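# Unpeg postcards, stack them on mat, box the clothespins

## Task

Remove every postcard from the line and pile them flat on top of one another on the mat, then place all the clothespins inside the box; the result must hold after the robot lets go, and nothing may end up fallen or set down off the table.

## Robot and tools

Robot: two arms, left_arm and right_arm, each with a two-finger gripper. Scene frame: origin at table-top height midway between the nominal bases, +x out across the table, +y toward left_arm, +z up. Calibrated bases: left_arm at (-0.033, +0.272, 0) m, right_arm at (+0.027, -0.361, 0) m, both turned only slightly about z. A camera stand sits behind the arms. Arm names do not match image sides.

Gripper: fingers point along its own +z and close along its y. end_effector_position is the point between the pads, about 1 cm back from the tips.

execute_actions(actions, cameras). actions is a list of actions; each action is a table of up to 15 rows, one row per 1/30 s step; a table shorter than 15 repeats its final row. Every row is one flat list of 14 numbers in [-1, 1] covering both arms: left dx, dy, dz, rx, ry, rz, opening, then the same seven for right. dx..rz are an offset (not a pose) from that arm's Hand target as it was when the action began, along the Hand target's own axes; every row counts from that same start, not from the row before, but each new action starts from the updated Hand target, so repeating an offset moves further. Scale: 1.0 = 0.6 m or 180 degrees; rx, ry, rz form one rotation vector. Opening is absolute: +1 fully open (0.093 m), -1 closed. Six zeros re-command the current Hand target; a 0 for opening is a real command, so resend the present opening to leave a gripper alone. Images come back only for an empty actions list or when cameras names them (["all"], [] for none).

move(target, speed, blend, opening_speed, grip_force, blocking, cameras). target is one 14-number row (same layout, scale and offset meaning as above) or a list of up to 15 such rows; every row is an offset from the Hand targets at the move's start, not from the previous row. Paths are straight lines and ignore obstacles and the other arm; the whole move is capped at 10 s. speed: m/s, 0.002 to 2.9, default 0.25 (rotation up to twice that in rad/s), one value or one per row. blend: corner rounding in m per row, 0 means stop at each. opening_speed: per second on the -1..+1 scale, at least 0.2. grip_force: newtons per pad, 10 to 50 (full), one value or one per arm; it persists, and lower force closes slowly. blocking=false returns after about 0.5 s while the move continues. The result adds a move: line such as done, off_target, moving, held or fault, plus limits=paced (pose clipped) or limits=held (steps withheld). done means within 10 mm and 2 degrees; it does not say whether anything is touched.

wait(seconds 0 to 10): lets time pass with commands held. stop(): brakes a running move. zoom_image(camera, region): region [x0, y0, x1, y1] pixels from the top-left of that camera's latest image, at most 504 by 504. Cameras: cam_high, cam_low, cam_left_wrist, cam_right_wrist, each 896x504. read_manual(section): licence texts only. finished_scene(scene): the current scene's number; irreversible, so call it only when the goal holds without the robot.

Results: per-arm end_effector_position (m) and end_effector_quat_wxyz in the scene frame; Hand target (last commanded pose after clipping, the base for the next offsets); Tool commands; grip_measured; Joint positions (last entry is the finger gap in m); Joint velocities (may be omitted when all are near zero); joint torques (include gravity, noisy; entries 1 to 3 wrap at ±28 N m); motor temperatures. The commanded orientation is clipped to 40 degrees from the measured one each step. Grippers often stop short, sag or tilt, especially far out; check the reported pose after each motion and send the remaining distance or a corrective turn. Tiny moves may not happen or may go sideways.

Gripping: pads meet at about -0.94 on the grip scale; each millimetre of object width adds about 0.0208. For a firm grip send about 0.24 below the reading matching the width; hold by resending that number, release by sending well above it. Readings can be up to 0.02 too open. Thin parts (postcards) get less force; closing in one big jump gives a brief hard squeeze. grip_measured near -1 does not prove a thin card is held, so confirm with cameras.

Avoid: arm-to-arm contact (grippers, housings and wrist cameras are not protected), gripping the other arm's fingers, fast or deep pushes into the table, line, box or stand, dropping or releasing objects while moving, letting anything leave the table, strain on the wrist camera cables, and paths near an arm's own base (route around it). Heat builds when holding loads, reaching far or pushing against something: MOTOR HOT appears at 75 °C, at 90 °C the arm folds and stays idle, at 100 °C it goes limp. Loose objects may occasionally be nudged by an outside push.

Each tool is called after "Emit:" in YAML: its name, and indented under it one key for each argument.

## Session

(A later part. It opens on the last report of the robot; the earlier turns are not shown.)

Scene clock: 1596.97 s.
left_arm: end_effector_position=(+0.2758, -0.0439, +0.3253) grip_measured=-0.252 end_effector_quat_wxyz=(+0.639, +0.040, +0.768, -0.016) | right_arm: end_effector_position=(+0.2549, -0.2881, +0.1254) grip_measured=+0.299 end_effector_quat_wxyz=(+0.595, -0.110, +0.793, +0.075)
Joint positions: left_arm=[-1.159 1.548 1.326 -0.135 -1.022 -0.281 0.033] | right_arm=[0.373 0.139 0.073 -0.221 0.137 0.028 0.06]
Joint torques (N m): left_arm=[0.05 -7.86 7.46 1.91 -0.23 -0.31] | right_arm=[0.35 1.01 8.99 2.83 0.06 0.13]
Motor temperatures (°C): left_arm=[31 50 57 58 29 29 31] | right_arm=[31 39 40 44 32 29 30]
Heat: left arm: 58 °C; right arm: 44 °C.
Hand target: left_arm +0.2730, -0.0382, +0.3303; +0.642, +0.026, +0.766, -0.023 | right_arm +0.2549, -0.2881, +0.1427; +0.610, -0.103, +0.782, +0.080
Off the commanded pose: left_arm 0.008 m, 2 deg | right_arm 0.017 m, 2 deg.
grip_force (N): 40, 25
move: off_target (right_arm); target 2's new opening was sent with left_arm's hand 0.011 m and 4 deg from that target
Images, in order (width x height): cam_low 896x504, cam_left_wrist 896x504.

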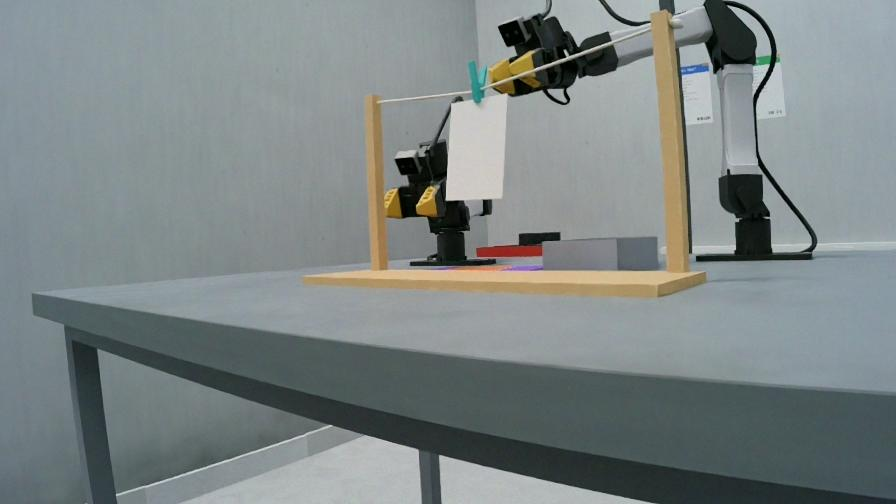

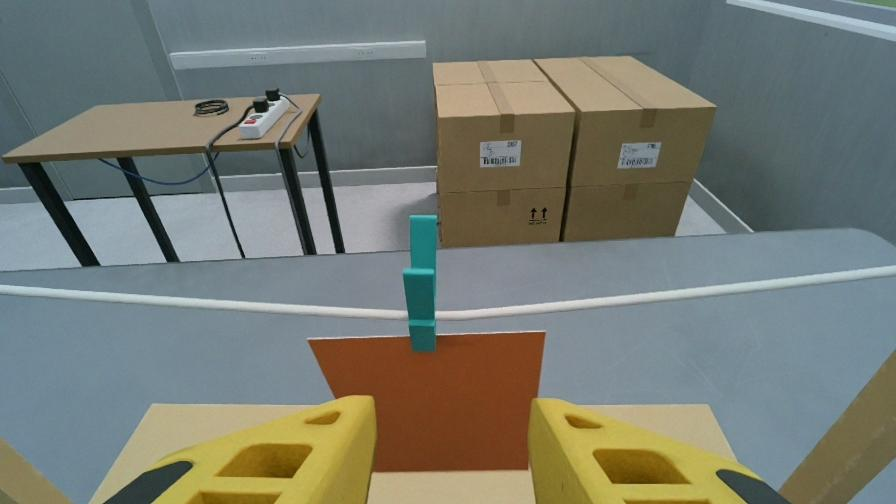

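Emit:
move:
  target:
    - [0.1323,0.1568,-0.0777,0.19,-0.024,0.017,-0.3,-0.3366,-0.0041,-0.1471,-0.18,0.03,-0.07,0.3]
    - [0.2665,0.2458,0.0245,0.3765,-0.0483,0.0342,-0.44,-0.471,0.058,-0.0212,-0.3657,0.0622,-0.1363,0.2]
    - [0.2517,0.1788,0.1658,0.3765,-0.0483,0.0342,-0.44,-0.471,0.058,-0.0212,-0.3657,0.0622,-0.1363,0.2]
  speed: [0.2,0.2,0.12]
  blend: [0.03,0,0]
  cameras: ["cam_left_wrist","cam_low","cam_right_wrist"]

Scene clock: 1637.07 s.
left_arm: end_effector_position=(+0.3457, +0.0653, +0.1617) grip_measured=-0.438 end_effector_quat_wxyz=(+0.569, +0.419, +0.572, -0.416) | right_arm: end_effector_position=(+0.3019, -0.2426, +0.4119) grip_measured=+0.201 end_effector_quat_wxyz=(+0.467, -0.509, +0.655, +0.306)
Joint positions: left_arm=[-0.172 1.893 0.737 1.142 1.124 0.014 0.024] | right_arm=[-0.164 1.502 1.973 -1.583 -1.139 -1.154 0.055]
Joint torques (N m): left_arm=[0.05 -6.34 8.02 1.84 0.06 -0.15] | right_arm=[0.28 -3.51 6.26 1.32 -0.95 -0.02]
Motor temperatures (°C): left_arm=[31 51 53 55 29 29 31] | right_arm=[31 39 43 44 32 29 30]
Heat: left arm: 55 °C; right arm: 44 °C.
Hand target: left_arm +0.3518, +0.0637, +0.1641; +0.572, +0.416, +0.573, -0.415 | right_arm +0.3004, -0.2399, +0.4199; +0.385, -0.576, +0.628, +0.354
Off the commanded pose: left_arm 0.007 m, 1 deg | right_arm 0.009 m, 14 deg.
joint sent to its limit (right arm) — joint 4 (wrist pitch), lower limit. The joint targets are off in orientation, not in position.
grip_force (N): 40, 25
move: off_target (right_arm); target 2's new opening was sent with right_arm's hand 0.009 m and 14 deg from that target
Images, in order (width x height): cam_low 896x504, cam_left_wrist 896x504, cam_right_wrist 896x504.

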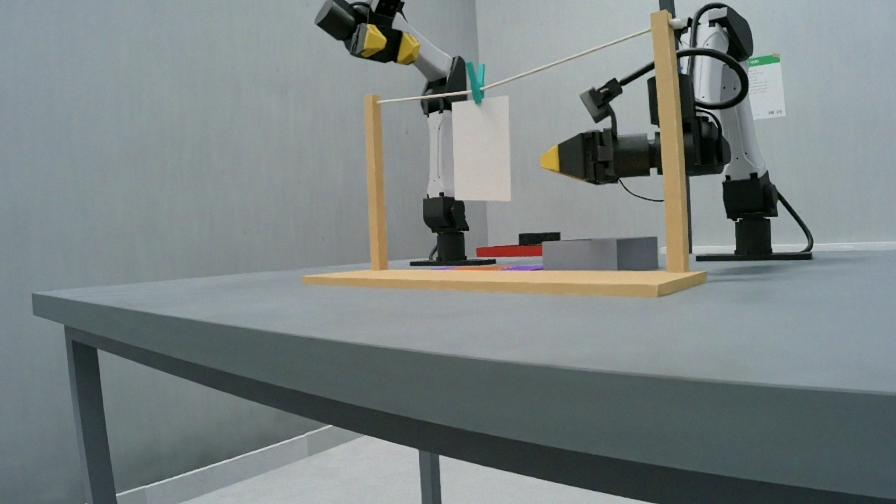

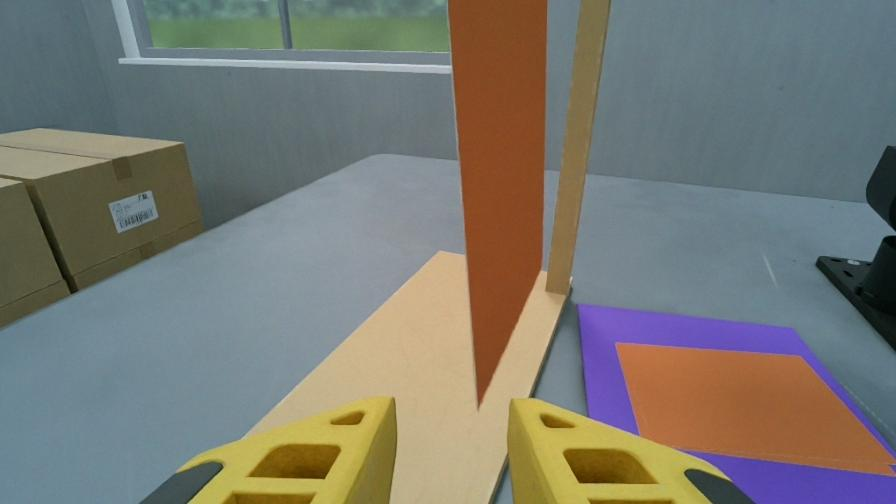

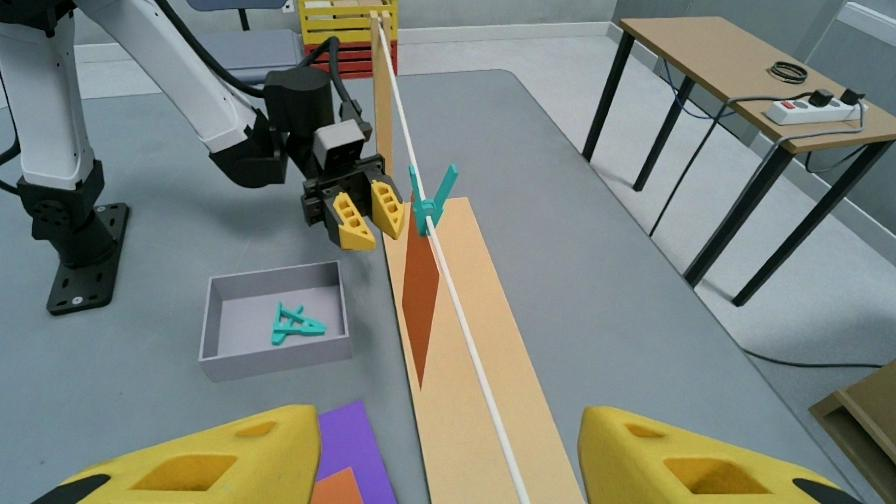

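Emit:
move:
  target: [0,-0.0133,0.04,0.0333,0,0,-0.44,0,0,0,0,0,0,0.2]
  speed: 0.08
  cameras: ["cam_left_wrist"]

Emit:
wait:
  seconds: 0.4
  cameras: ["cam_left_wrist","cam_right_wrist"]

Scene clock: 1653.13 s.
left_arm: end_effector_position=(+0.3489, +0.0414, +0.1618) grip_measured=-0.438 end_effector_quat_wxyz=(+0.551, +0.443, +0.554, -0.440) | right_arm: end_effector_position=(+0.3019, -0.2426, +0.4119) grip_measured=+0.201 end_effector_quat_wxyz=(+0.467, -0.509, +0.655, +0.306)
Joint positions: left_arm=[-0.222 1.948 0.824 1.108 1.158 0.014 0.024] | right_arm=[-0.164 1.502 1.973 -1.583 -1.139 -1.154 0.055]
Joint torques (N m): left_arm=[0.06 -6.94 8.35 1.82 0.21 -0.07] | right_arm=[0.29 -3.49 6.24 1.32 -0.95 -0.02]
Heat: left arm: 54 °C; right arm: 42 °C.
Hand target: left_arm +0.3517, +0.0385, +0.1640; +0.549, +0.445, +0.551, -0.444 | right_arm +0.3004, -0.2399, +0.4199; +0.385, -0.576, +0.628, +0.354
Off the commanded pose: left_arm 0.005 m, 1 deg | right_arm 0.009 m, 14 deg.
joint sent to its limit (right arm) — joint 4 (wrist pitch), lower limit. The joint targets are off in orientation, not in position.
grip_force (N): 40, 25
move: off_target (right_arm)
Images, in order (width x height): cam_left_wrist 896x504.

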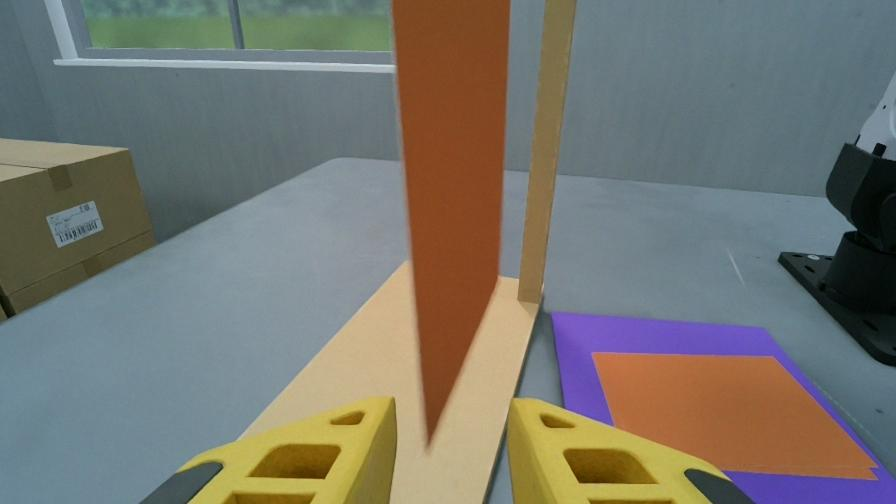

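Scene clock: 1653.53 s.
left_arm: end_effector_position=(+0.3488, +0.0414, +0.1618) grip_measured=-0.438 end_effector_quat_wxyz=(+0.551, +0.443, +0.554, -0.440) | right_arm: end_effector_position=(+0.3019, -0.2426, +0.4119) grip_measured=+0.201 end_effector_quat_wxyz=(+0.467, -0.509, +0.655, +0.306)
Joint positions: left_arm=[-0.222 1.948 0.824 1.108 1.158 0.014 0.024] | right_arm=[-0.164 1.502 1.973 -1.583 -1.139 -1.154 0.055]
Joint torques (N m): left_arm=[0.03 -7.08 8.13 1.82 0.19 -0.14] | right_arm=[0.28 -3.51 6.26 1.32 -0.95 -0.02]
Heat: left arm: 54 °C; right arm: 41 °C.
Hand target: left_arm +0.3517, +0.0385, +0.1640; +0.549, +0.445, +0.550, -0.444 | right_arm +0.3004, -0.2399, +0.4199; +0.385, -0.576, +0.628, +0.354
Tool commands: left_gripper/opening=-0.44 right_gripper/opening=+0.2
Off the commanded pose: left_arm 0.005 m, 1 deg | right_arm 0.009 m, 14 deg.
grip_force (N): 40, 25
wait: 0.40 s; at rest by 0.17 s
Images, in order (width x height): cam_left_wrist 896x504, cam_right_wrist 896x504.

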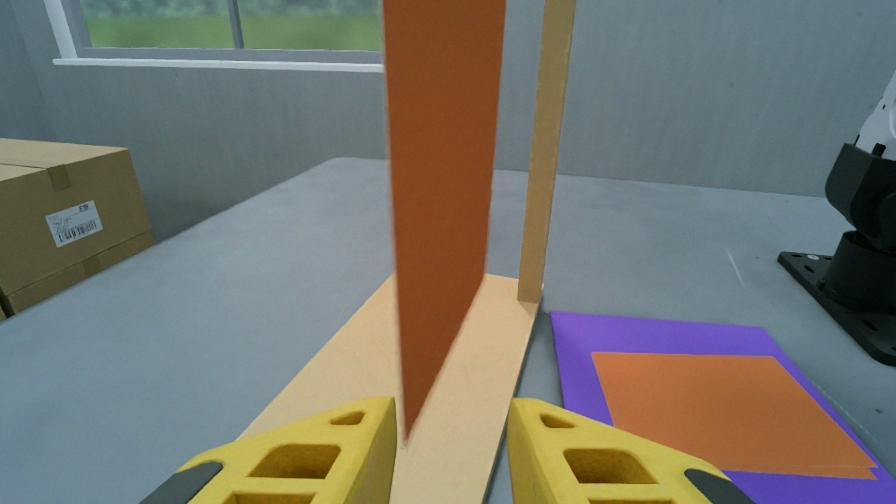

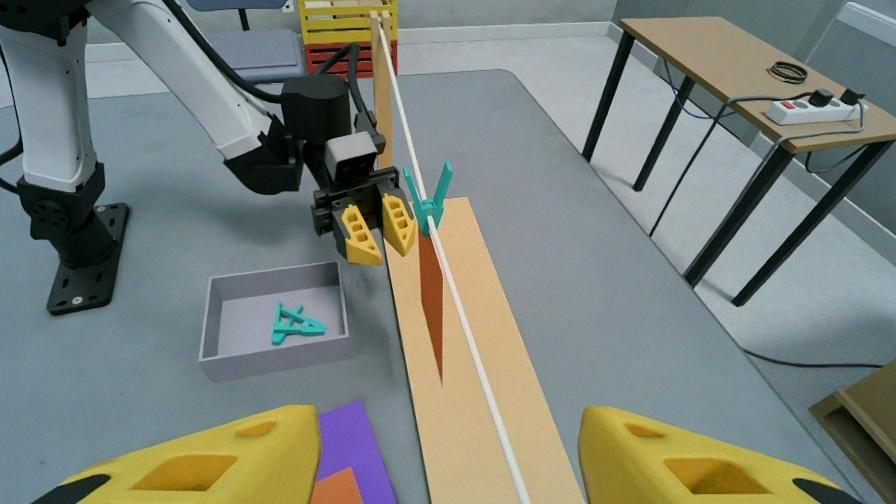

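Emit:
wait:
  seconds: 0.3
  cameras: ["cam_left_wrist"]

Emit:
wait:
  seconds: 0.25
  cameras: ["cam_left_wrist"]

Emit:
wait:
  seconds: 0.2
  cameras: ["cam_left_wrist"]

Scene clock: 1665.20 s.
left_arm: end_effector_position=(+0.3488, +0.0414, +0.1618) grip_measured=-0.438 end_effector_quat_wxyz=(+0.551, +0.443, +0.554, -0.440) | right_arm: end_effector_position=(+0.3019, -0.2426, +0.4119) grip_measured=+0.201 end_effector_quat_wxyz=(+0.467, -0.509, +0.655, +0.306)
Joint positions: left_arm=[-0.222 1.948 0.824 1.108 1.158 0.014 0.024] | right_arm=[-0.164 1.502 1.973 -1.583 -1.139 -1.154 0.055]
Joint torques (N m): left_arm=[-0.06 -6.83 8.01 1.82 0.17 -0.14] | right_arm=[0.28 -3.51 6.24 1.32 -0.95 -0.02]
Heat: left arm: 54 °C; right arm: 40 °C.
Hand target: left_arm +0.3517, +0.0385, +0.1640; +0.549, +0.445, +0.550, -0.444 | right_arm +0.3004, -0.2399, +0.4199; +0.385, -0.576, +0.628, +0.354
Tool commands: left_gripper/opening=-0.44 right_gripper/opening=+0.2
Off the commanded pose: left_arm 0.005 m, 1 deg | right_arm 0.009 m, 14 deg.
grip_force (N): 40, 25
wait: 0.30 s; at rest from the start
Images, in order (width x height): cam_left_wrist 896x504.

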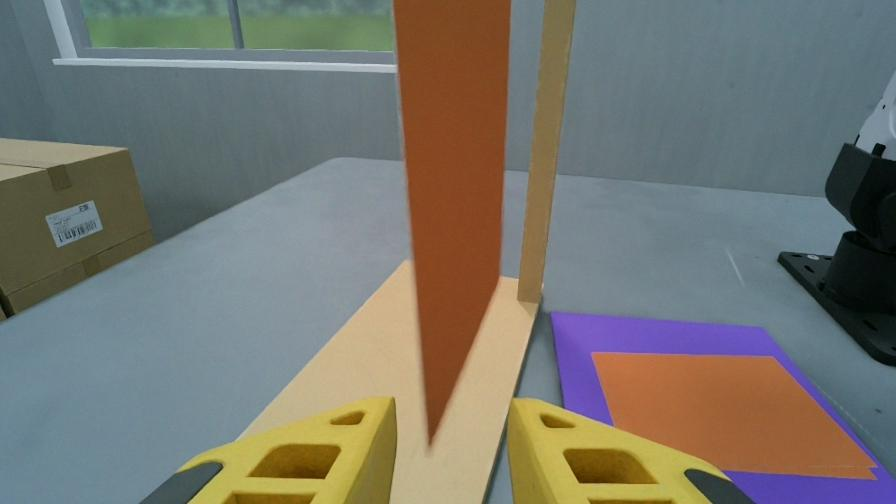

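Scene clock: 1665.47 s.
left_arm: end_effector_position=(+0.3488, +0.0414, +0.1618) grip_measured=-0.438 end_effector_quat_wxyz=(+0.551, +0.443, +0.554, -0.440) | right_arm: end_effector_position=(+0.3019, -0.2426, +0.4119) grip_measured=+0.201 end_effector_quat_wxyz=(+0.467, -0.509, +0.655, +0.306)
Joint positions: left_arm=[-0.222 1.948 0.824 1.108 1.158 0.014 0.024] | right_arm=[-0.164 1.502 1.973 -1.583 -1.139 -1.154 0.055]
Joint torques (N m): left_arm=[-0.29 -7.09 7.82 1.83 0.19 -0.11] | right_arm=[0.28 -3.51 6.26 1.32 -0.95 -0.02]
Heat: left arm: 54 °C; right arm: 40 °C.
Hand target: left_arm +0.3517, +0.0385, +0.1640; +0.549, +0.445, +0.550, -0.444 | right_arm +0.3004, -0.2399, +0.4199; +0.385, -0.576, +0.628, +0.354
Tool commands: left_gripper/opening=-0.44 right_gripper/opening=+0.2
Off the commanded pose: left_arm 0.005 m, 1 deg | right_arm 0.009 m, 14 deg.
grip_force (N): 40, 25
wait: 0.27 s; at rest by 0.17 s
Images, in order (width x height): cam_left_wrist 896x504.

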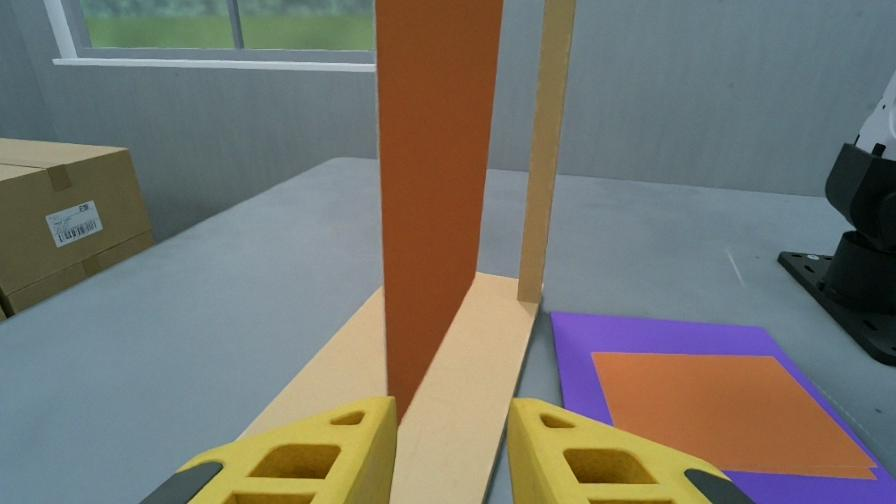

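Scene clock: 1665.67 s.
left_arm: end_effector_position=(+0.3488, +0.0414, +0.1618) grip_measured=-0.438 end_effector_quat_wxyz=(+0.551, +0.443, +0.554, -0.440) | right_arm: end_effector_position=(+0.3019, -0.2426, +0.4119) grip_measured=+0.201 end_effector_quat_wxyz=(+0.467, -0.509, +0.655, +0.306)
Joint positions: left_arm=[-0.222 1.948 0.824 1.108 1.158 0.014 0.024] | right_arm=[-0.164 1.502 1.973 -1.583 -1.139 -1.154 0.055]
Joint torques (N m): left_arm=[-0.16 -6.94 8.27 1.88 0.19 -0.11] | right_arm=[0.28 -3.51 6.24 1.32 -0.95 -0.02]
Heat: left arm: 54 °C; right arm: 40 °C.
Hand target: left_arm +0.3517, +0.0385, +0.1640; +0.549, +0.445, +0.550, -0.444 | right_arm +0.3004, -0.2399, +0.4199; +0.385, -0.576, +0.628, +0.354
Tool commands: left_gripper/opening=-0.44 right_gripper/opening=+0.2
Off the commanded pose: left_arm 0.005 m, 1 deg | right_arm 0.009 m, 14 deg.
grip_force (N): 40, 25
wait: 0.20 s; at rest by 0.17 s
Images, in order (width x height): cam_left_wrist 896x504.

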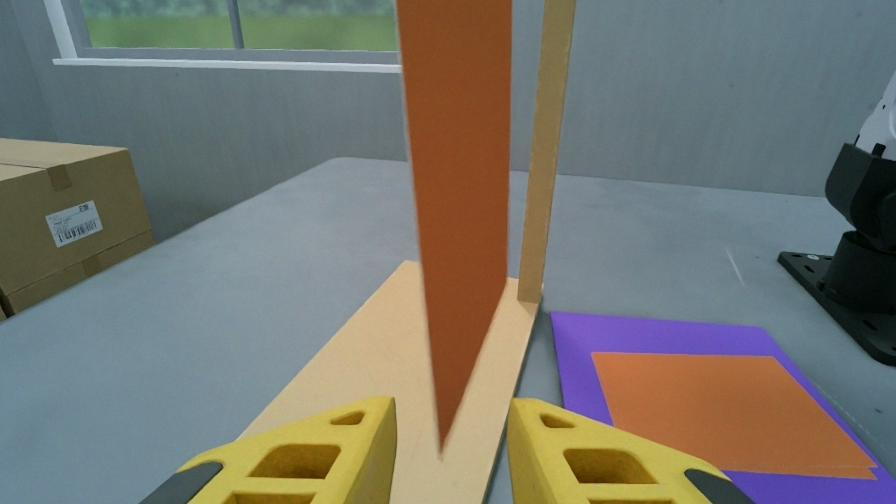

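Emit:
execute_actions:
  actions: []
  cameras: ["cam_left_wrist","cam_right_wrist","cam_high"]

Scene clock: 1712.27 s.
left_arm: end_effector_position=(+0.3488, +0.0414, +0.1618) grip_measured=-0.438 end_effector_quat_wxyz=(+0.551, +0.443, +0.554, -0.440) | right_arm: end_effector_position=(+0.3019, -0.2426, +0.4119) grip_measured=+0.201 end_effector_quat_wxyz=(+0.467, -0.509, +0.655, +0.306)
Joint positions: left_arm=[-0.222 1.948 0.824 1.108 1.158 0.014 0.024] | right_arm=[-0.164 1.502 1.973 -1.583 -1.139 -1.154 0.055]
Joint velocities: within noise
Joint torques (N m): left_arm=[-0.03 -6.93 8.29 1.79 0.21 -0.14] | right_arm=[0.28 -3.51 6.24 1.32 -0.95 -0.02]
Motor temperatures (°C): left_arm=[31 51 53 52 29 29 31] | right_arm=[31 39 39 38 32 29 30]
Heat: left arm: 53 °C; right arm: 39 °C.
Hand target: left_arm +0.3517, +0.0385, +0.1640; +0.549, +0.445, +0.550, -0.444 | right_arm +0.3004, -0.2399, +0.4199; +0.385, -0.576, +0.628, +0.354
Tool commands: left_gripper/opening=-0.44 right_gripper/opening=+0.2
Off the commanded pose: left_arm 0.005 m, 1 deg | right_arm 0.009 m, 14 deg.
grip_force (N): 40, 25
Images, in order (width x height): cam_high 896x504, cam_left_wrist 896x504, cam_right_wrist 896x504.

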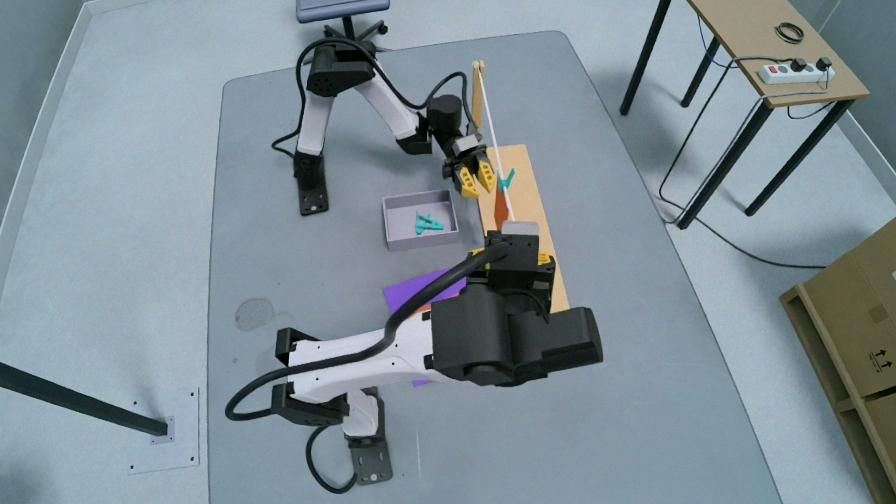

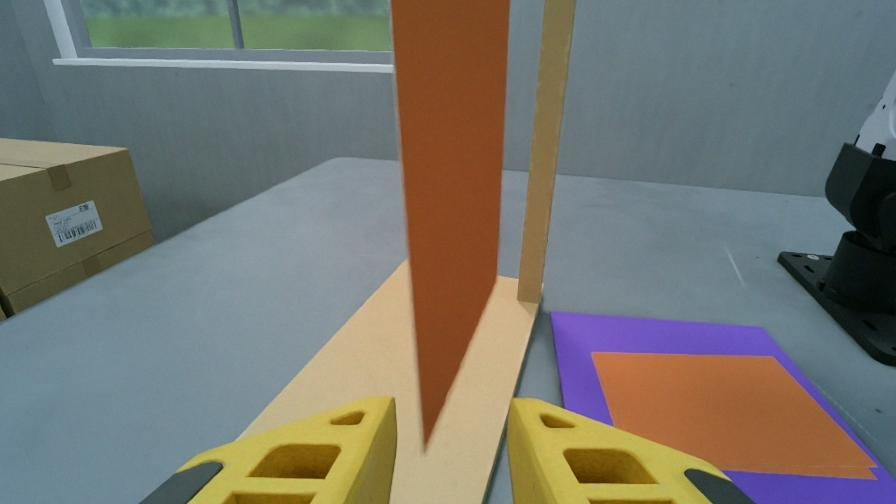

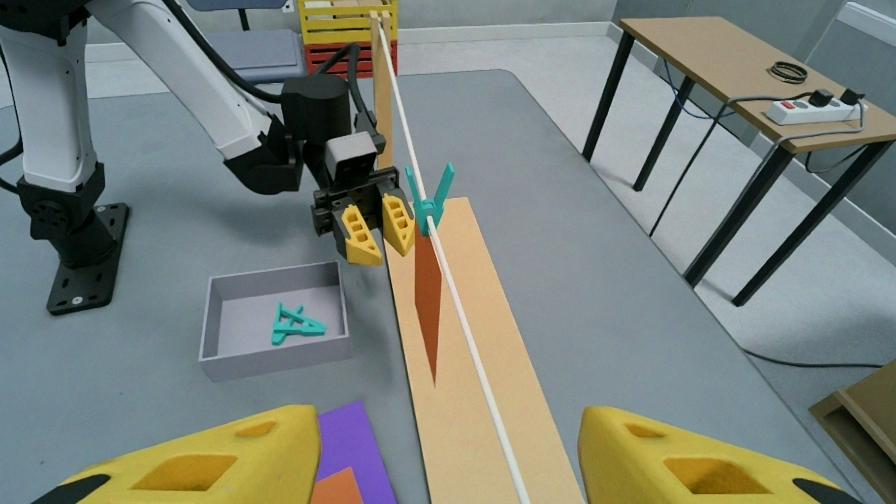

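Emit:
move:
  target:
    - [0,0.0083,0.0783,0,0,0,-0.44,0,0,0,0,0,0,0.2]
  speed: [0.05]
  cameras: ["cam_left_wrist","cam_right_wrist"]

Scene clock: 1739.80 s.
left_arm: end_effector_position=(+0.3603, -0.0039, +0.1619) grip_measured=-0.438 end_effector_quat_wxyz=(+0.547, +0.449, +0.549, -0.445) | right_arm: end_effector_position=(+0.3019, -0.2426, +0.4119) grip_measured=+0.201 end_effector_quat_wxyz=(+0.467, -0.509, +0.655, +0.306)
Joint positions: left_arm=[-0.331 2.017 0.938 1.066 1.069 0.014 0.024] | right_arm=[-0.164 1.502 1.973 -1.583 -1.139 -1.154 0.055]
Joint torques (N m): left_arm=[-0.01 -7.5 8.51 1.93 0.09 -0.11] | right_arm=[0.28 -3.51 6.24 1.32 -0.95 -0.02]
Heat: left arm: 52 °C; right arm: 39 °C.
Hand target: left_arm +0.3664, -0.0065, +0.1639; +0.549, +0.445, +0.550, -0.444 | right_arm +0.3004, -0.2399, +0.4199; +0.385, -0.576, +0.628, +0.354
Off the commanded pose: left_arm 0.007 m, 1 deg | right_arm 0.009 m, 14 deg.
joint sent to its limit (right arm) — joint 4 (wrist pitch), lower limit. The joint targets are off in orientation, not in position.
grip_force (N): 40, 25
move: off_target (right_arm)
Images, in order (width x height): cam_left_wrist 896x504, cam_right_wrist 896x504.

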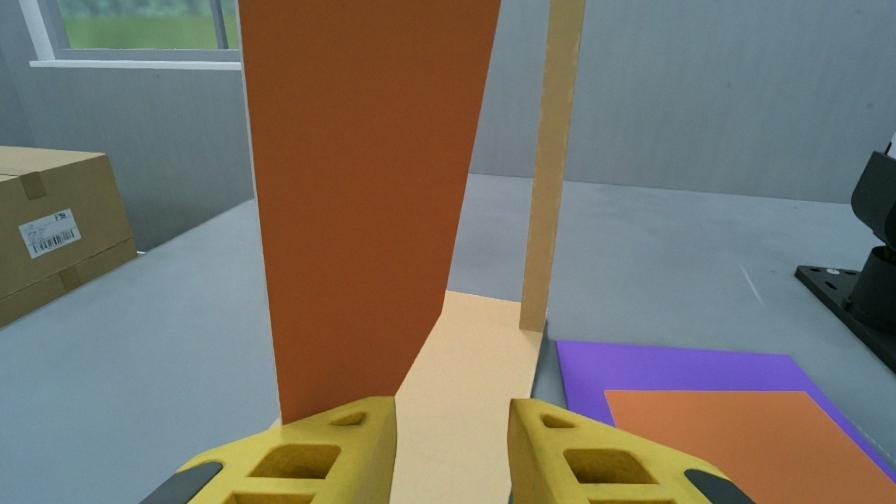

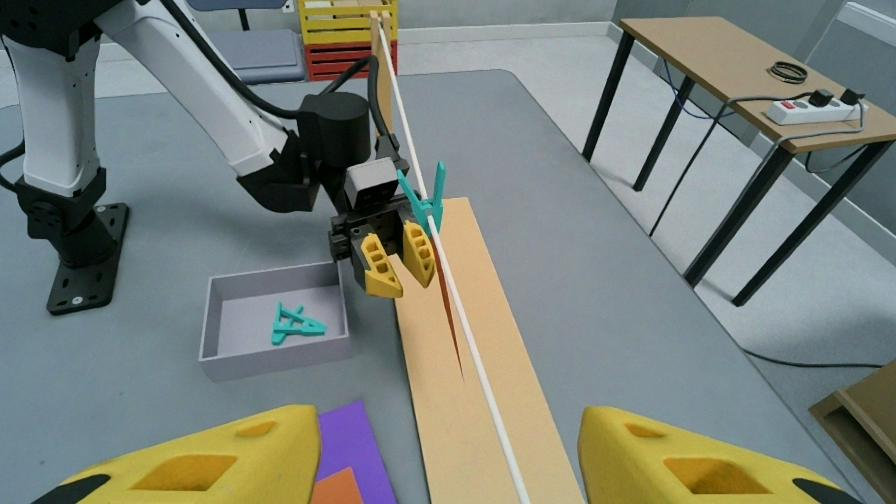

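Emit:
move:
  target:
    - [0,0,-0.085,0,0,0,-0.44,0,0,0,0,0,0,0.2]
  speed: [0.05]
  cameras: ["cam_left_wrist"]

Emit:
wait:
  seconds: 0.3
  cameras: ["cam_left_wrist"]

Emit:
wait:
  seconds: 0.2
  cameras: ["cam_left_wrist"]

Scene clock: 1757.07 s.
left_arm: end_effector_position=(+0.3593, +0.0418, +0.1520) grip_measured=-0.438 end_effector_quat_wxyz=(+0.540, +0.440, +0.561, -0.447) | right_arm: end_effector_position=(+0.3019, -0.2426, +0.4119) grip_measured=+0.201 end_effector_quat_wxyz=(+0.467, -0.509, +0.655, +0.306)
Joint positions: left_arm=[-0.214 1.998 0.871 1.082 1.173 0.014 0.024] | right_arm=[-0.164 1.502 1.973 -1.583 -1.139 -1.154 0.055]
Joint torques (N m): left_arm=[0.42 -10.41 5.39 2.09 0.19 -0.05] | right_arm=[0.28 -3.51 6.24 1.32 -0.95 -0.02]
Heat: left arm: 53 °C; right arm: 39 °C.
Hand target: left_arm +0.3557, +0.0434, +0.1641; +0.549, +0.445, +0.550, -0.444 | right_arm +0.3004, -0.2399, +0.4199; +0.385, -0.576, +0.628, +0.354
Off the commanded pose: left_arm 0.013 m, 2 deg | right_arm 0.009 m, 14 deg.
joint sent to its limit (right arm) — joint 4 (wrist pitch), lower limit. The joint targets are off in orientation, not in position.
grip_force (N): 40, 25
move: off_target (left_arm, right_arm)
Images, in order (width x height): cam_left_wrist 896x504.

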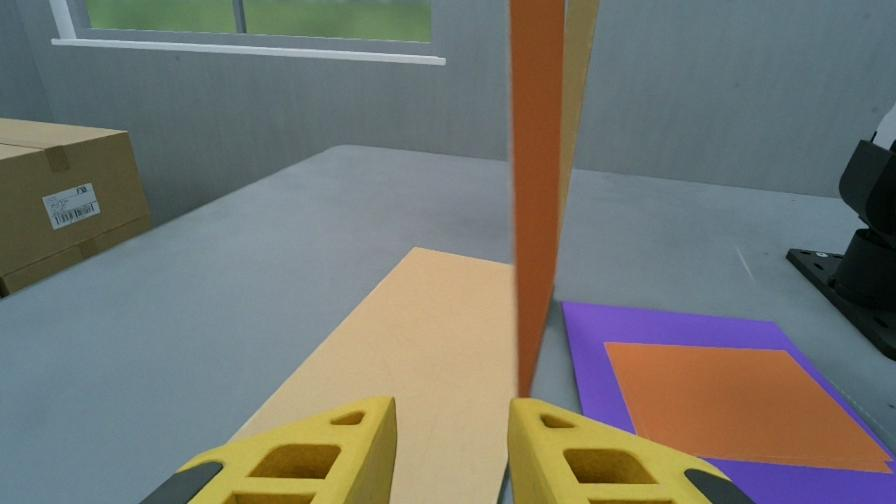

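Scene clock: 1757.37 s.
left_arm: end_effector_position=(+0.3593, +0.0418, +0.1521) grip_measured=-0.438 end_effector_quat_wxyz=(+0.540, +0.440, +0.561, -0.447) | right_arm: end_effector_position=(+0.3019, -0.2426, +0.4119) grip_measured=+0.201 end_effector_quat_wxyz=(+0.467, -0.509, +0.655, +0.306)
Joint positions: left_arm=[-0.214 1.998 0.871 1.083 1.174 0.014 0.024] | right_arm=[-0.164 1.502 1.973 -1.583 -1.139 -1.154 0.055]
Joint torques (N m): left_arm=[0.42 -10.47 5.08 2.07 0.23 -0.13] | right_arm=[0.28 -3.49 6.24 1.32 -0.95 -0.02]
Heat: left arm: 53 °C; right arm: 39 °C.
Hand target: left_arm +0.3557, +0.0434, +0.1641; +0.549, +0.445, +0.550, -0.444 | right_arm +0.3004, -0.2399, +0.4199; +0.385, -0.576, +0.628, +0.354
Tool commands: left_gripper/opening=-0.44 right_gripper/opening=+0.2
Off the commanded pose: left_arm 0.013 m, 2 deg | right_arm 0.009 m, 14 deg.
grip_force (N): 40, 25
wait: 0.30 s; at rest by 0.17 s
Images, in order (width x height): cam_left_wrist 896x504.

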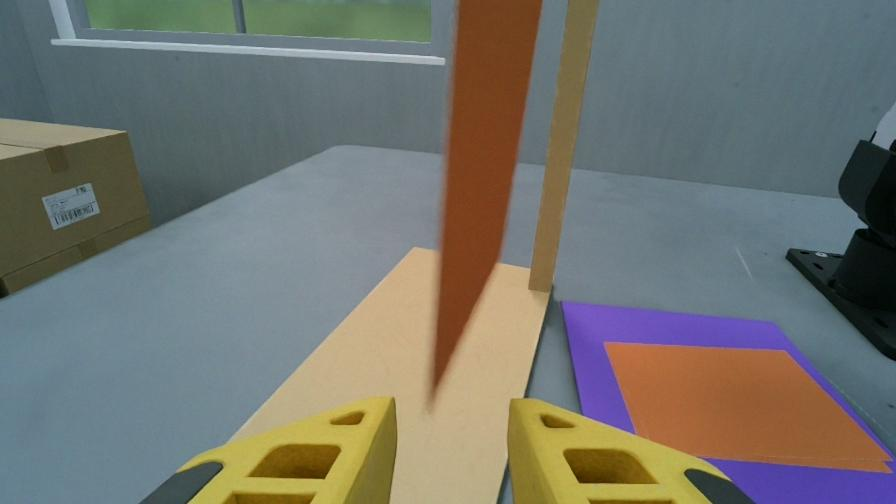

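Scene clock: 1757.57 s.
left_arm: end_effector_position=(+0.3593, +0.0418, +0.1521) grip_measured=-0.438 end_effector_quat_wxyz=(+0.540, +0.440, +0.561, -0.447) | right_arm: end_effector_position=(+0.3019, -0.2426, +0.4119) grip_measured=+0.201 end_effector_quat_wxyz=(+0.467, -0.509, +0.655, +0.306)
Joint positions: left_arm=[-0.214 1.998 0.871 1.083 1.174 0.014 0.024] | right_arm=[-0.164 1.502 1.973 -1.583 -1.139 -1.154 0.055]
Joint torques (N m): left_arm=[0.69 -10.33 5.14 2.01 0.21 -0.09] | right_arm=[0.28 -3.51 6.24 1.32 -0.95 -0.02]
Heat: left arm: 53 °C; right arm: 39 °C.
Hand target: left_arm +0.3558, +0.0434, +0.1641; +0.550, +0.445, +0.550, -0.444 | right_arm +0.3004, -0.2399, +0.4199; +0.385, -0.576, +0.628, +0.354
Tool commands: left_gripper/opening=-0.44 right_gripper/opening=+0.2
Off the commanded pose: left_arm 0.013 m, 2 deg | right_arm 0.009 m, 14 deg.
grip_force (N): 40, 25
wait: 0.20 s; at rest by 0.17 s
Images, in order (width x height): cam_left_wrist 896x504.

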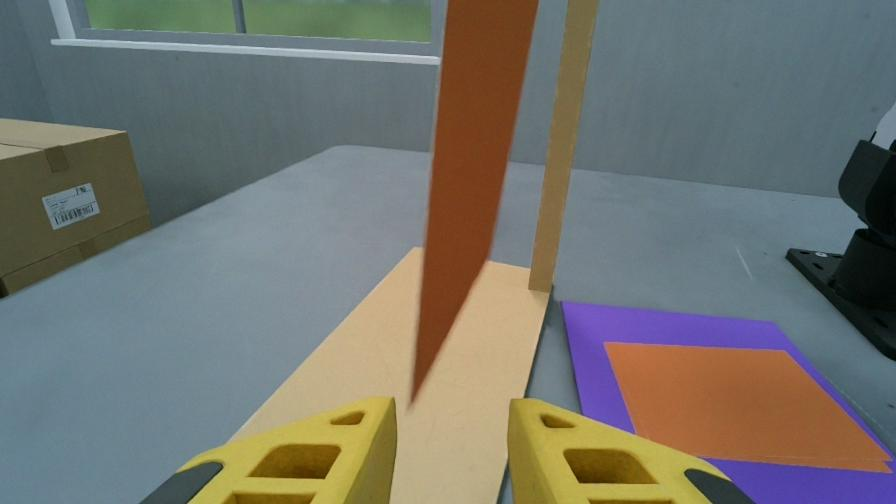

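Emit:
wait:
  seconds: 6
  cameras: ["cam_left_wrist"]

Emit:
wait:
  seconds: 0.23
  cameras: ["cam_left_wrist"]

Emit:
wait:
  seconds: 0.2
  cameras: ["cam_left_wrist"]

Scene clock: 1773.53 s.
left_arm: end_effector_position=(+0.3593, +0.0418, +0.1521) grip_measured=-0.438 end_effector_quat_wxyz=(+0.540, +0.440, +0.561, -0.447) | right_arm: end_effector_position=(+0.3019, -0.2426, +0.4119) grip_measured=+0.201 end_effector_quat_wxyz=(+0.467, -0.509, +0.655, +0.306)
Joint positions: left_arm=[-0.214 1.998 0.871 1.083 1.174 0.014 0.024] | right_arm=[-0.164 1.502 1.973 -1.583 -1.139 -1.154 0.055]
Joint torques (N m): left_arm=[0.64 -10.69 5.23 2.07 0.19 -0.12] | right_arm=[0.27 -3.51 6.24 1.32 -0.95 -0.02]
Motor temperatures (°C): left_arm=[31 55 50 52 29 29 31] | right_arm=[31 39 39 37 32 29 30]
Heat: left arm: 55 °C; right arm: 39 °C.
Hand target: left_arm +0.3558, +0.0434, +0.1641; +0.550, +0.445, +0.550, -0.444 | right_arm +0.3004, -0.2399, +0.4199; +0.385, -0.576, +0.628, +0.354
Tool commands: left_gripper/opening=-0.44 right_gripper/opening=+0.2
Off the commanded pose: left_arm 0.013 m, 2 deg | right_arm 0.009 m, 14 deg.
grip_force (N): 40, 25
wait: 6.00 s; at rest from the start
Images, in order (width x height): cam_left_wrist 896x504.

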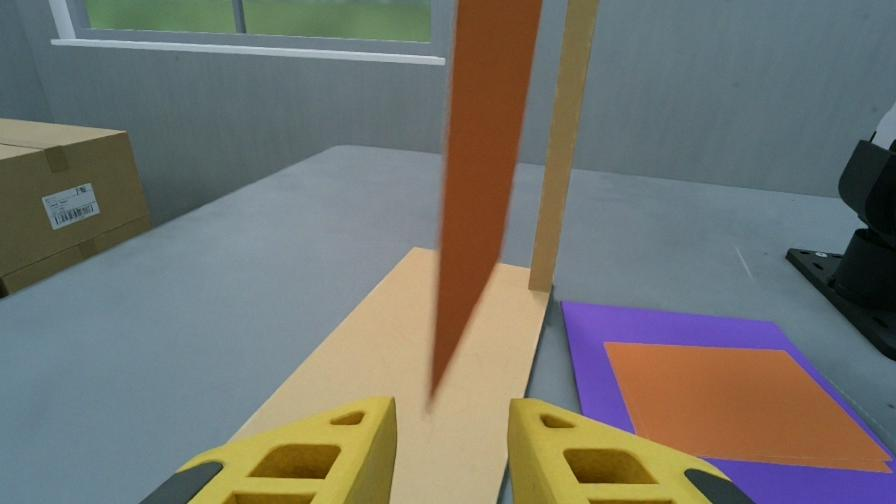

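Scene clock: 1773.77 s.
left_arm: end_effector_position=(+0.3593, +0.0418, +0.1521) grip_measured=-0.438 end_effector_quat_wxyz=(+0.540, +0.440, +0.561, -0.447) | right_arm: end_effector_position=(+0.3019, -0.2426, +0.4119) grip_measured=+0.201 end_effector_quat_wxyz=(+0.467, -0.509, +0.655, +0.306)
Joint positions: left_arm=[-0.214 1.998 0.871 1.083 1.174 0.014 0.024] | right_arm=[-0.164 1.502 1.973 -1.583 -1.139 -1.154 0.055]
Joint torques (N m): left_arm=[0.53 -10.39 5.18 2.13 0.16 -0.13] | right_arm=[0.28 -3.51 6.24 1.32 -0.95 -0.02]
Motor temperatures (°C): left_arm=[31 55 50 52 29 29 31] | right_arm=[31 39 39 37 32 29 30]
Heat: left arm: 55 °C; right arm: 39 °C.
Hand target: left_arm +0.3558, +0.0434, +0.1641; +0.550, +0.445, +0.550, -0.444 | right_arm +0.3004, -0.2399, +0.4199; +0.385, -0.576, +0.628, +0.354
Tool commands: left_gripper/opening=-0.44 right_gripper/opening=+0.2
Off the commanded pose: left_arm 0.013 m, 2 deg | right_arm 0.009 m, 14 deg.
grip_force (N): 40, 25
wait: 0.23 s; at rest by 0.17 s
Images, in order (width x height): cam_left_wrist 896x504.

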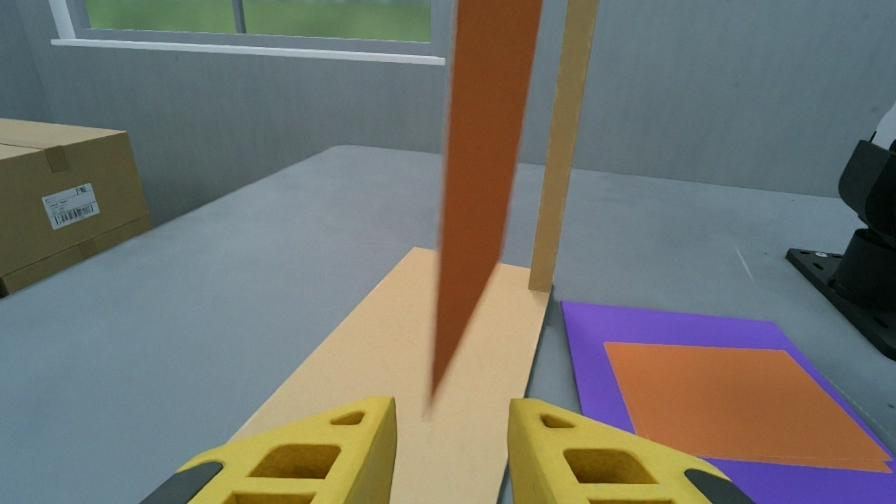

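Scene clock: 1773.97 s.
left_arm: end_effector_position=(+0.3593, +0.0418, +0.1521) grip_measured=-0.438 end_effector_quat_wxyz=(+0.540, +0.440, +0.561, -0.447) | right_arm: end_effector_position=(+0.3019, -0.2426, +0.4119) grip_measured=+0.201 end_effector_quat_wxyz=(+0.467, -0.509, +0.655, +0.306)
Joint positions: left_arm=[-0.214 1.998 0.871 1.083 1.174 0.014 0.024] | right_arm=[-0.164 1.502 1.973 -1.583 -1.139 -1.154 0.055]
Joint torques (N m): left_arm=[0.51 -10.37 5.18 2.04 0.21 -0.1] | right_arm=[0.28 -3.51 6.24 1.32 -0.95 -0.02]
Motor temperatures (°C): left_arm=[31 55 50 52 29 29 31] | right_arm=[31 39 39 37 32 29 30]
Heat: left arm: 55 °C; right arm: 39 °C.
Hand target: left_arm +0.3558, +0.0434, +0.1641; +0.550, +0.445, +0.550, -0.444 | right_arm +0.3004, -0.2399, +0.4199; +0.385, -0.576, +0.628, +0.354
Tool commands: left_gripper/opening=-0.44 right_gripper/opening=+0.2
Off the commanded pose: left_arm 0.013 m, 2 deg | right_arm 0.009 m, 14 deg.
grip_force (N): 40, 25
wait: 0.20 s; at rest by 0.17 s
Images, in order (width x height): cam_left_wrist 896x504.

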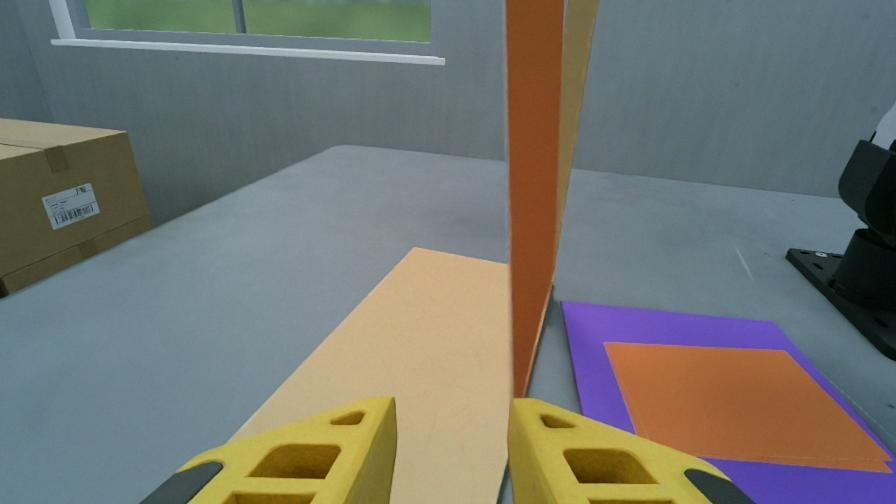

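Emit:
move:
  target:
    - [0,-0.0133,0,0,0,0,0.1,0,0,0,0,0,0,0.2]
    - [0,-0.0133,0.0833,0,0,0,0.1,0,0,0,0,0,0,0.2]
  speed: [0.05,0.05]
  blend: [0.005,0]
  cameras: ["cam_left_wrist"]

Emit:
wait:
  seconds: 0.23
  cameras: ["cam_left_wrist"]

Emit:
wait:
  seconds: 0.2
  cameras: ["cam_left_wrist"]

Scene clock: 1794.63 s.
left_arm: end_effector_position=(+0.3521, -0.0047, +0.1616) grip_measured=+0.098 end_effector_quat_wxyz=(+0.546, +0.449, +0.549, -0.445) | right_arm: end_effector_position=(+0.3019, -0.2426, +0.4119) grip_measured=+0.201 end_effector_quat_wxyz=(+0.467, -0.509, +0.655, +0.306)
Joint positions: left_arm=[-0.339 1.997 0.904 1.079 1.061 0.014 0.05] | right_arm=[-0.164 1.502 1.973 -1.583 -1.139 -1.154 0.055]
Joint torques (N m): left_arm=[-0.03 -7.43 8.32 1.93 0.04 -0.14] | right_arm=[0.28 -3.51 6.26 1.32 -0.95 -0.02]
Motor temperatures (°C): left_arm=[31 58 49 52 29 29 31] | right_arm=[31 39 39 37 32 29 30]
Heat: left arm: 58 °C; right arm: 39 °C.
Hand target: left_arm +0.3584, -0.0071, +0.1639; +0.549, +0.445, +0.550, -0.444 | right_arm +0.3004, -0.2399, +0.4199; +0.385, -0.576, +0.628, +0.354
Off the commanded pose: left_arm 0.007 m, 1 deg | right_arm 0.009 m, 14 deg.
joint sent to its limit (right arm) — joint 4 (wrist pitch), lower limit. The joint targets are off in orientation, not in position.
grip_force (N): 40, 25
move: off_target (right_arm); blend cut to 0 m at target 1
Images, in order (width x height): cam_left_wrist 896x504.

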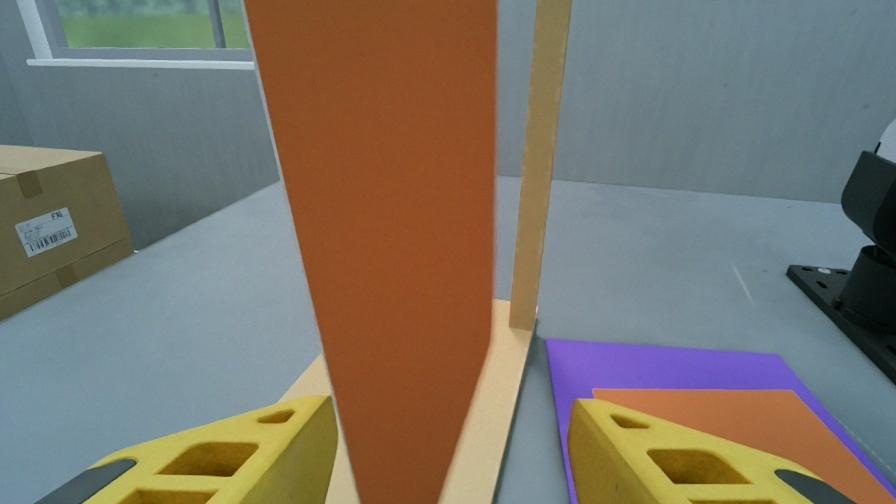

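Scene clock: 1794.87 s.
left_arm: end_effector_position=(+0.3523, -0.0047, +0.1615) grip_measured=+0.098 end_effector_quat_wxyz=(+0.546, +0.449, +0.550, -0.445) | right_arm: end_effector_position=(+0.3019, -0.2426, +0.4119) grip_measured=+0.201 end_effector_quat_wxyz=(+0.467, -0.509, +0.655, +0.306)
Joint positions: left_arm=[-0.339 1.997 0.904 1.079 1.061 0.014 0.05] | right_arm=[-0.164 1.502 1.973 -1.583 -1.139 -1.154 0.055]
Joint torques (N m): left_arm=[-0.03 -7.27 8.38 1.92 -0.01 -0.1] | right_arm=[0.28 -3.51 6.26 1.32 -0.95 -0.02]
Motor temperatures (°C): left_arm=[31 58 49 52 29 29 31] | right_arm=[31 39 39 37 32 29 30]
Heat: left arm: 58 °C; right arm: 39 °C.
Hand target: left_arm +0.3584, -0.0071, +0.1639; +0.549, +0.445, +0.550, -0.444 | right_arm +0.3004, -0.2399, +0.4199; +0.385, -0.576, +0.628, +0.354
Tool commands: left_gripper/opening=+0.1 right_gripper/opening=+0.2
Off the commanded pose: left_arm 0.007 m, 1 deg | right_arm 0.009 m, 14 deg.
grip_force (N): 40, 25
wait: 0.23 s; at rest by 0.17 s
Images, in order (width x height): cam_left_wrist 896x504.

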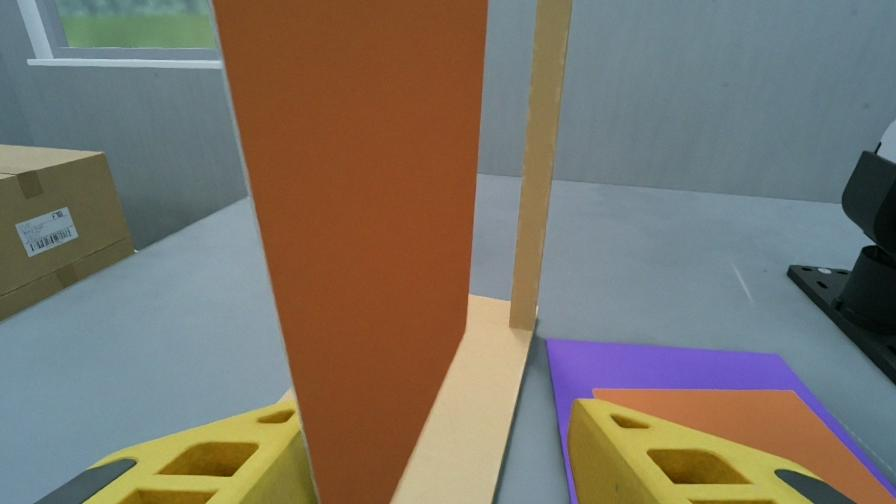

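Scene clock: 1795.07 s.
left_arm: end_effector_position=(+0.3523, -0.0047, +0.1615) grip_measured=+0.098 end_effector_quat_wxyz=(+0.546, +0.449, +0.550, -0.445) | right_arm: end_effector_position=(+0.3019, -0.2426, +0.4119) grip_measured=+0.201 end_effector_quat_wxyz=(+0.467, -0.509, +0.655, +0.306)
Joint positions: left_arm=[-0.339 1.997 0.904 1.079 1.061 0.014 0.05] | right_arm=[-0.164 1.502 1.973 -1.583 -1.139 -1.154 0.055]
Joint torques (N m): left_arm=[0.2 -7.53 8.1 1.92 0.06 -0.15] | right_arm=[0.28 -3.51 6.24 1.32 -0.95 -0.02]
Motor temperatures (°C): left_arm=[31 58 49 52 29 29 31] | right_arm=[31 39 39 37 32 29 30]
Heat: left arm: 58 °C; right arm: 39 °C.
Hand target: left_arm +0.3584, -0.0071, +0.1639; +0.549, +0.445, +0.550, -0.444 | right_arm +0.3004, -0.2399, +0.4199; +0.385, -0.576, +0.628, +0.354
Tool commands: left_gripper/opening=+0.1 right_gripper/opening=+0.2
Off the commanded pose: left_arm 0.007 m, 1 deg | right_arm 0.009 m, 14 deg.
grip_force (N): 40, 25
wait: 0.20 s; at rest by 0.17 s
Images, in order (width x height): cam_left_wrist 896x504.

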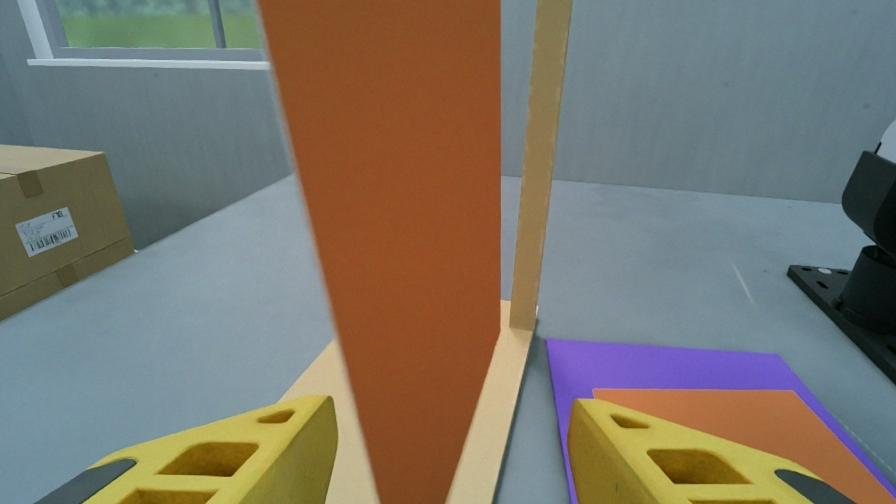

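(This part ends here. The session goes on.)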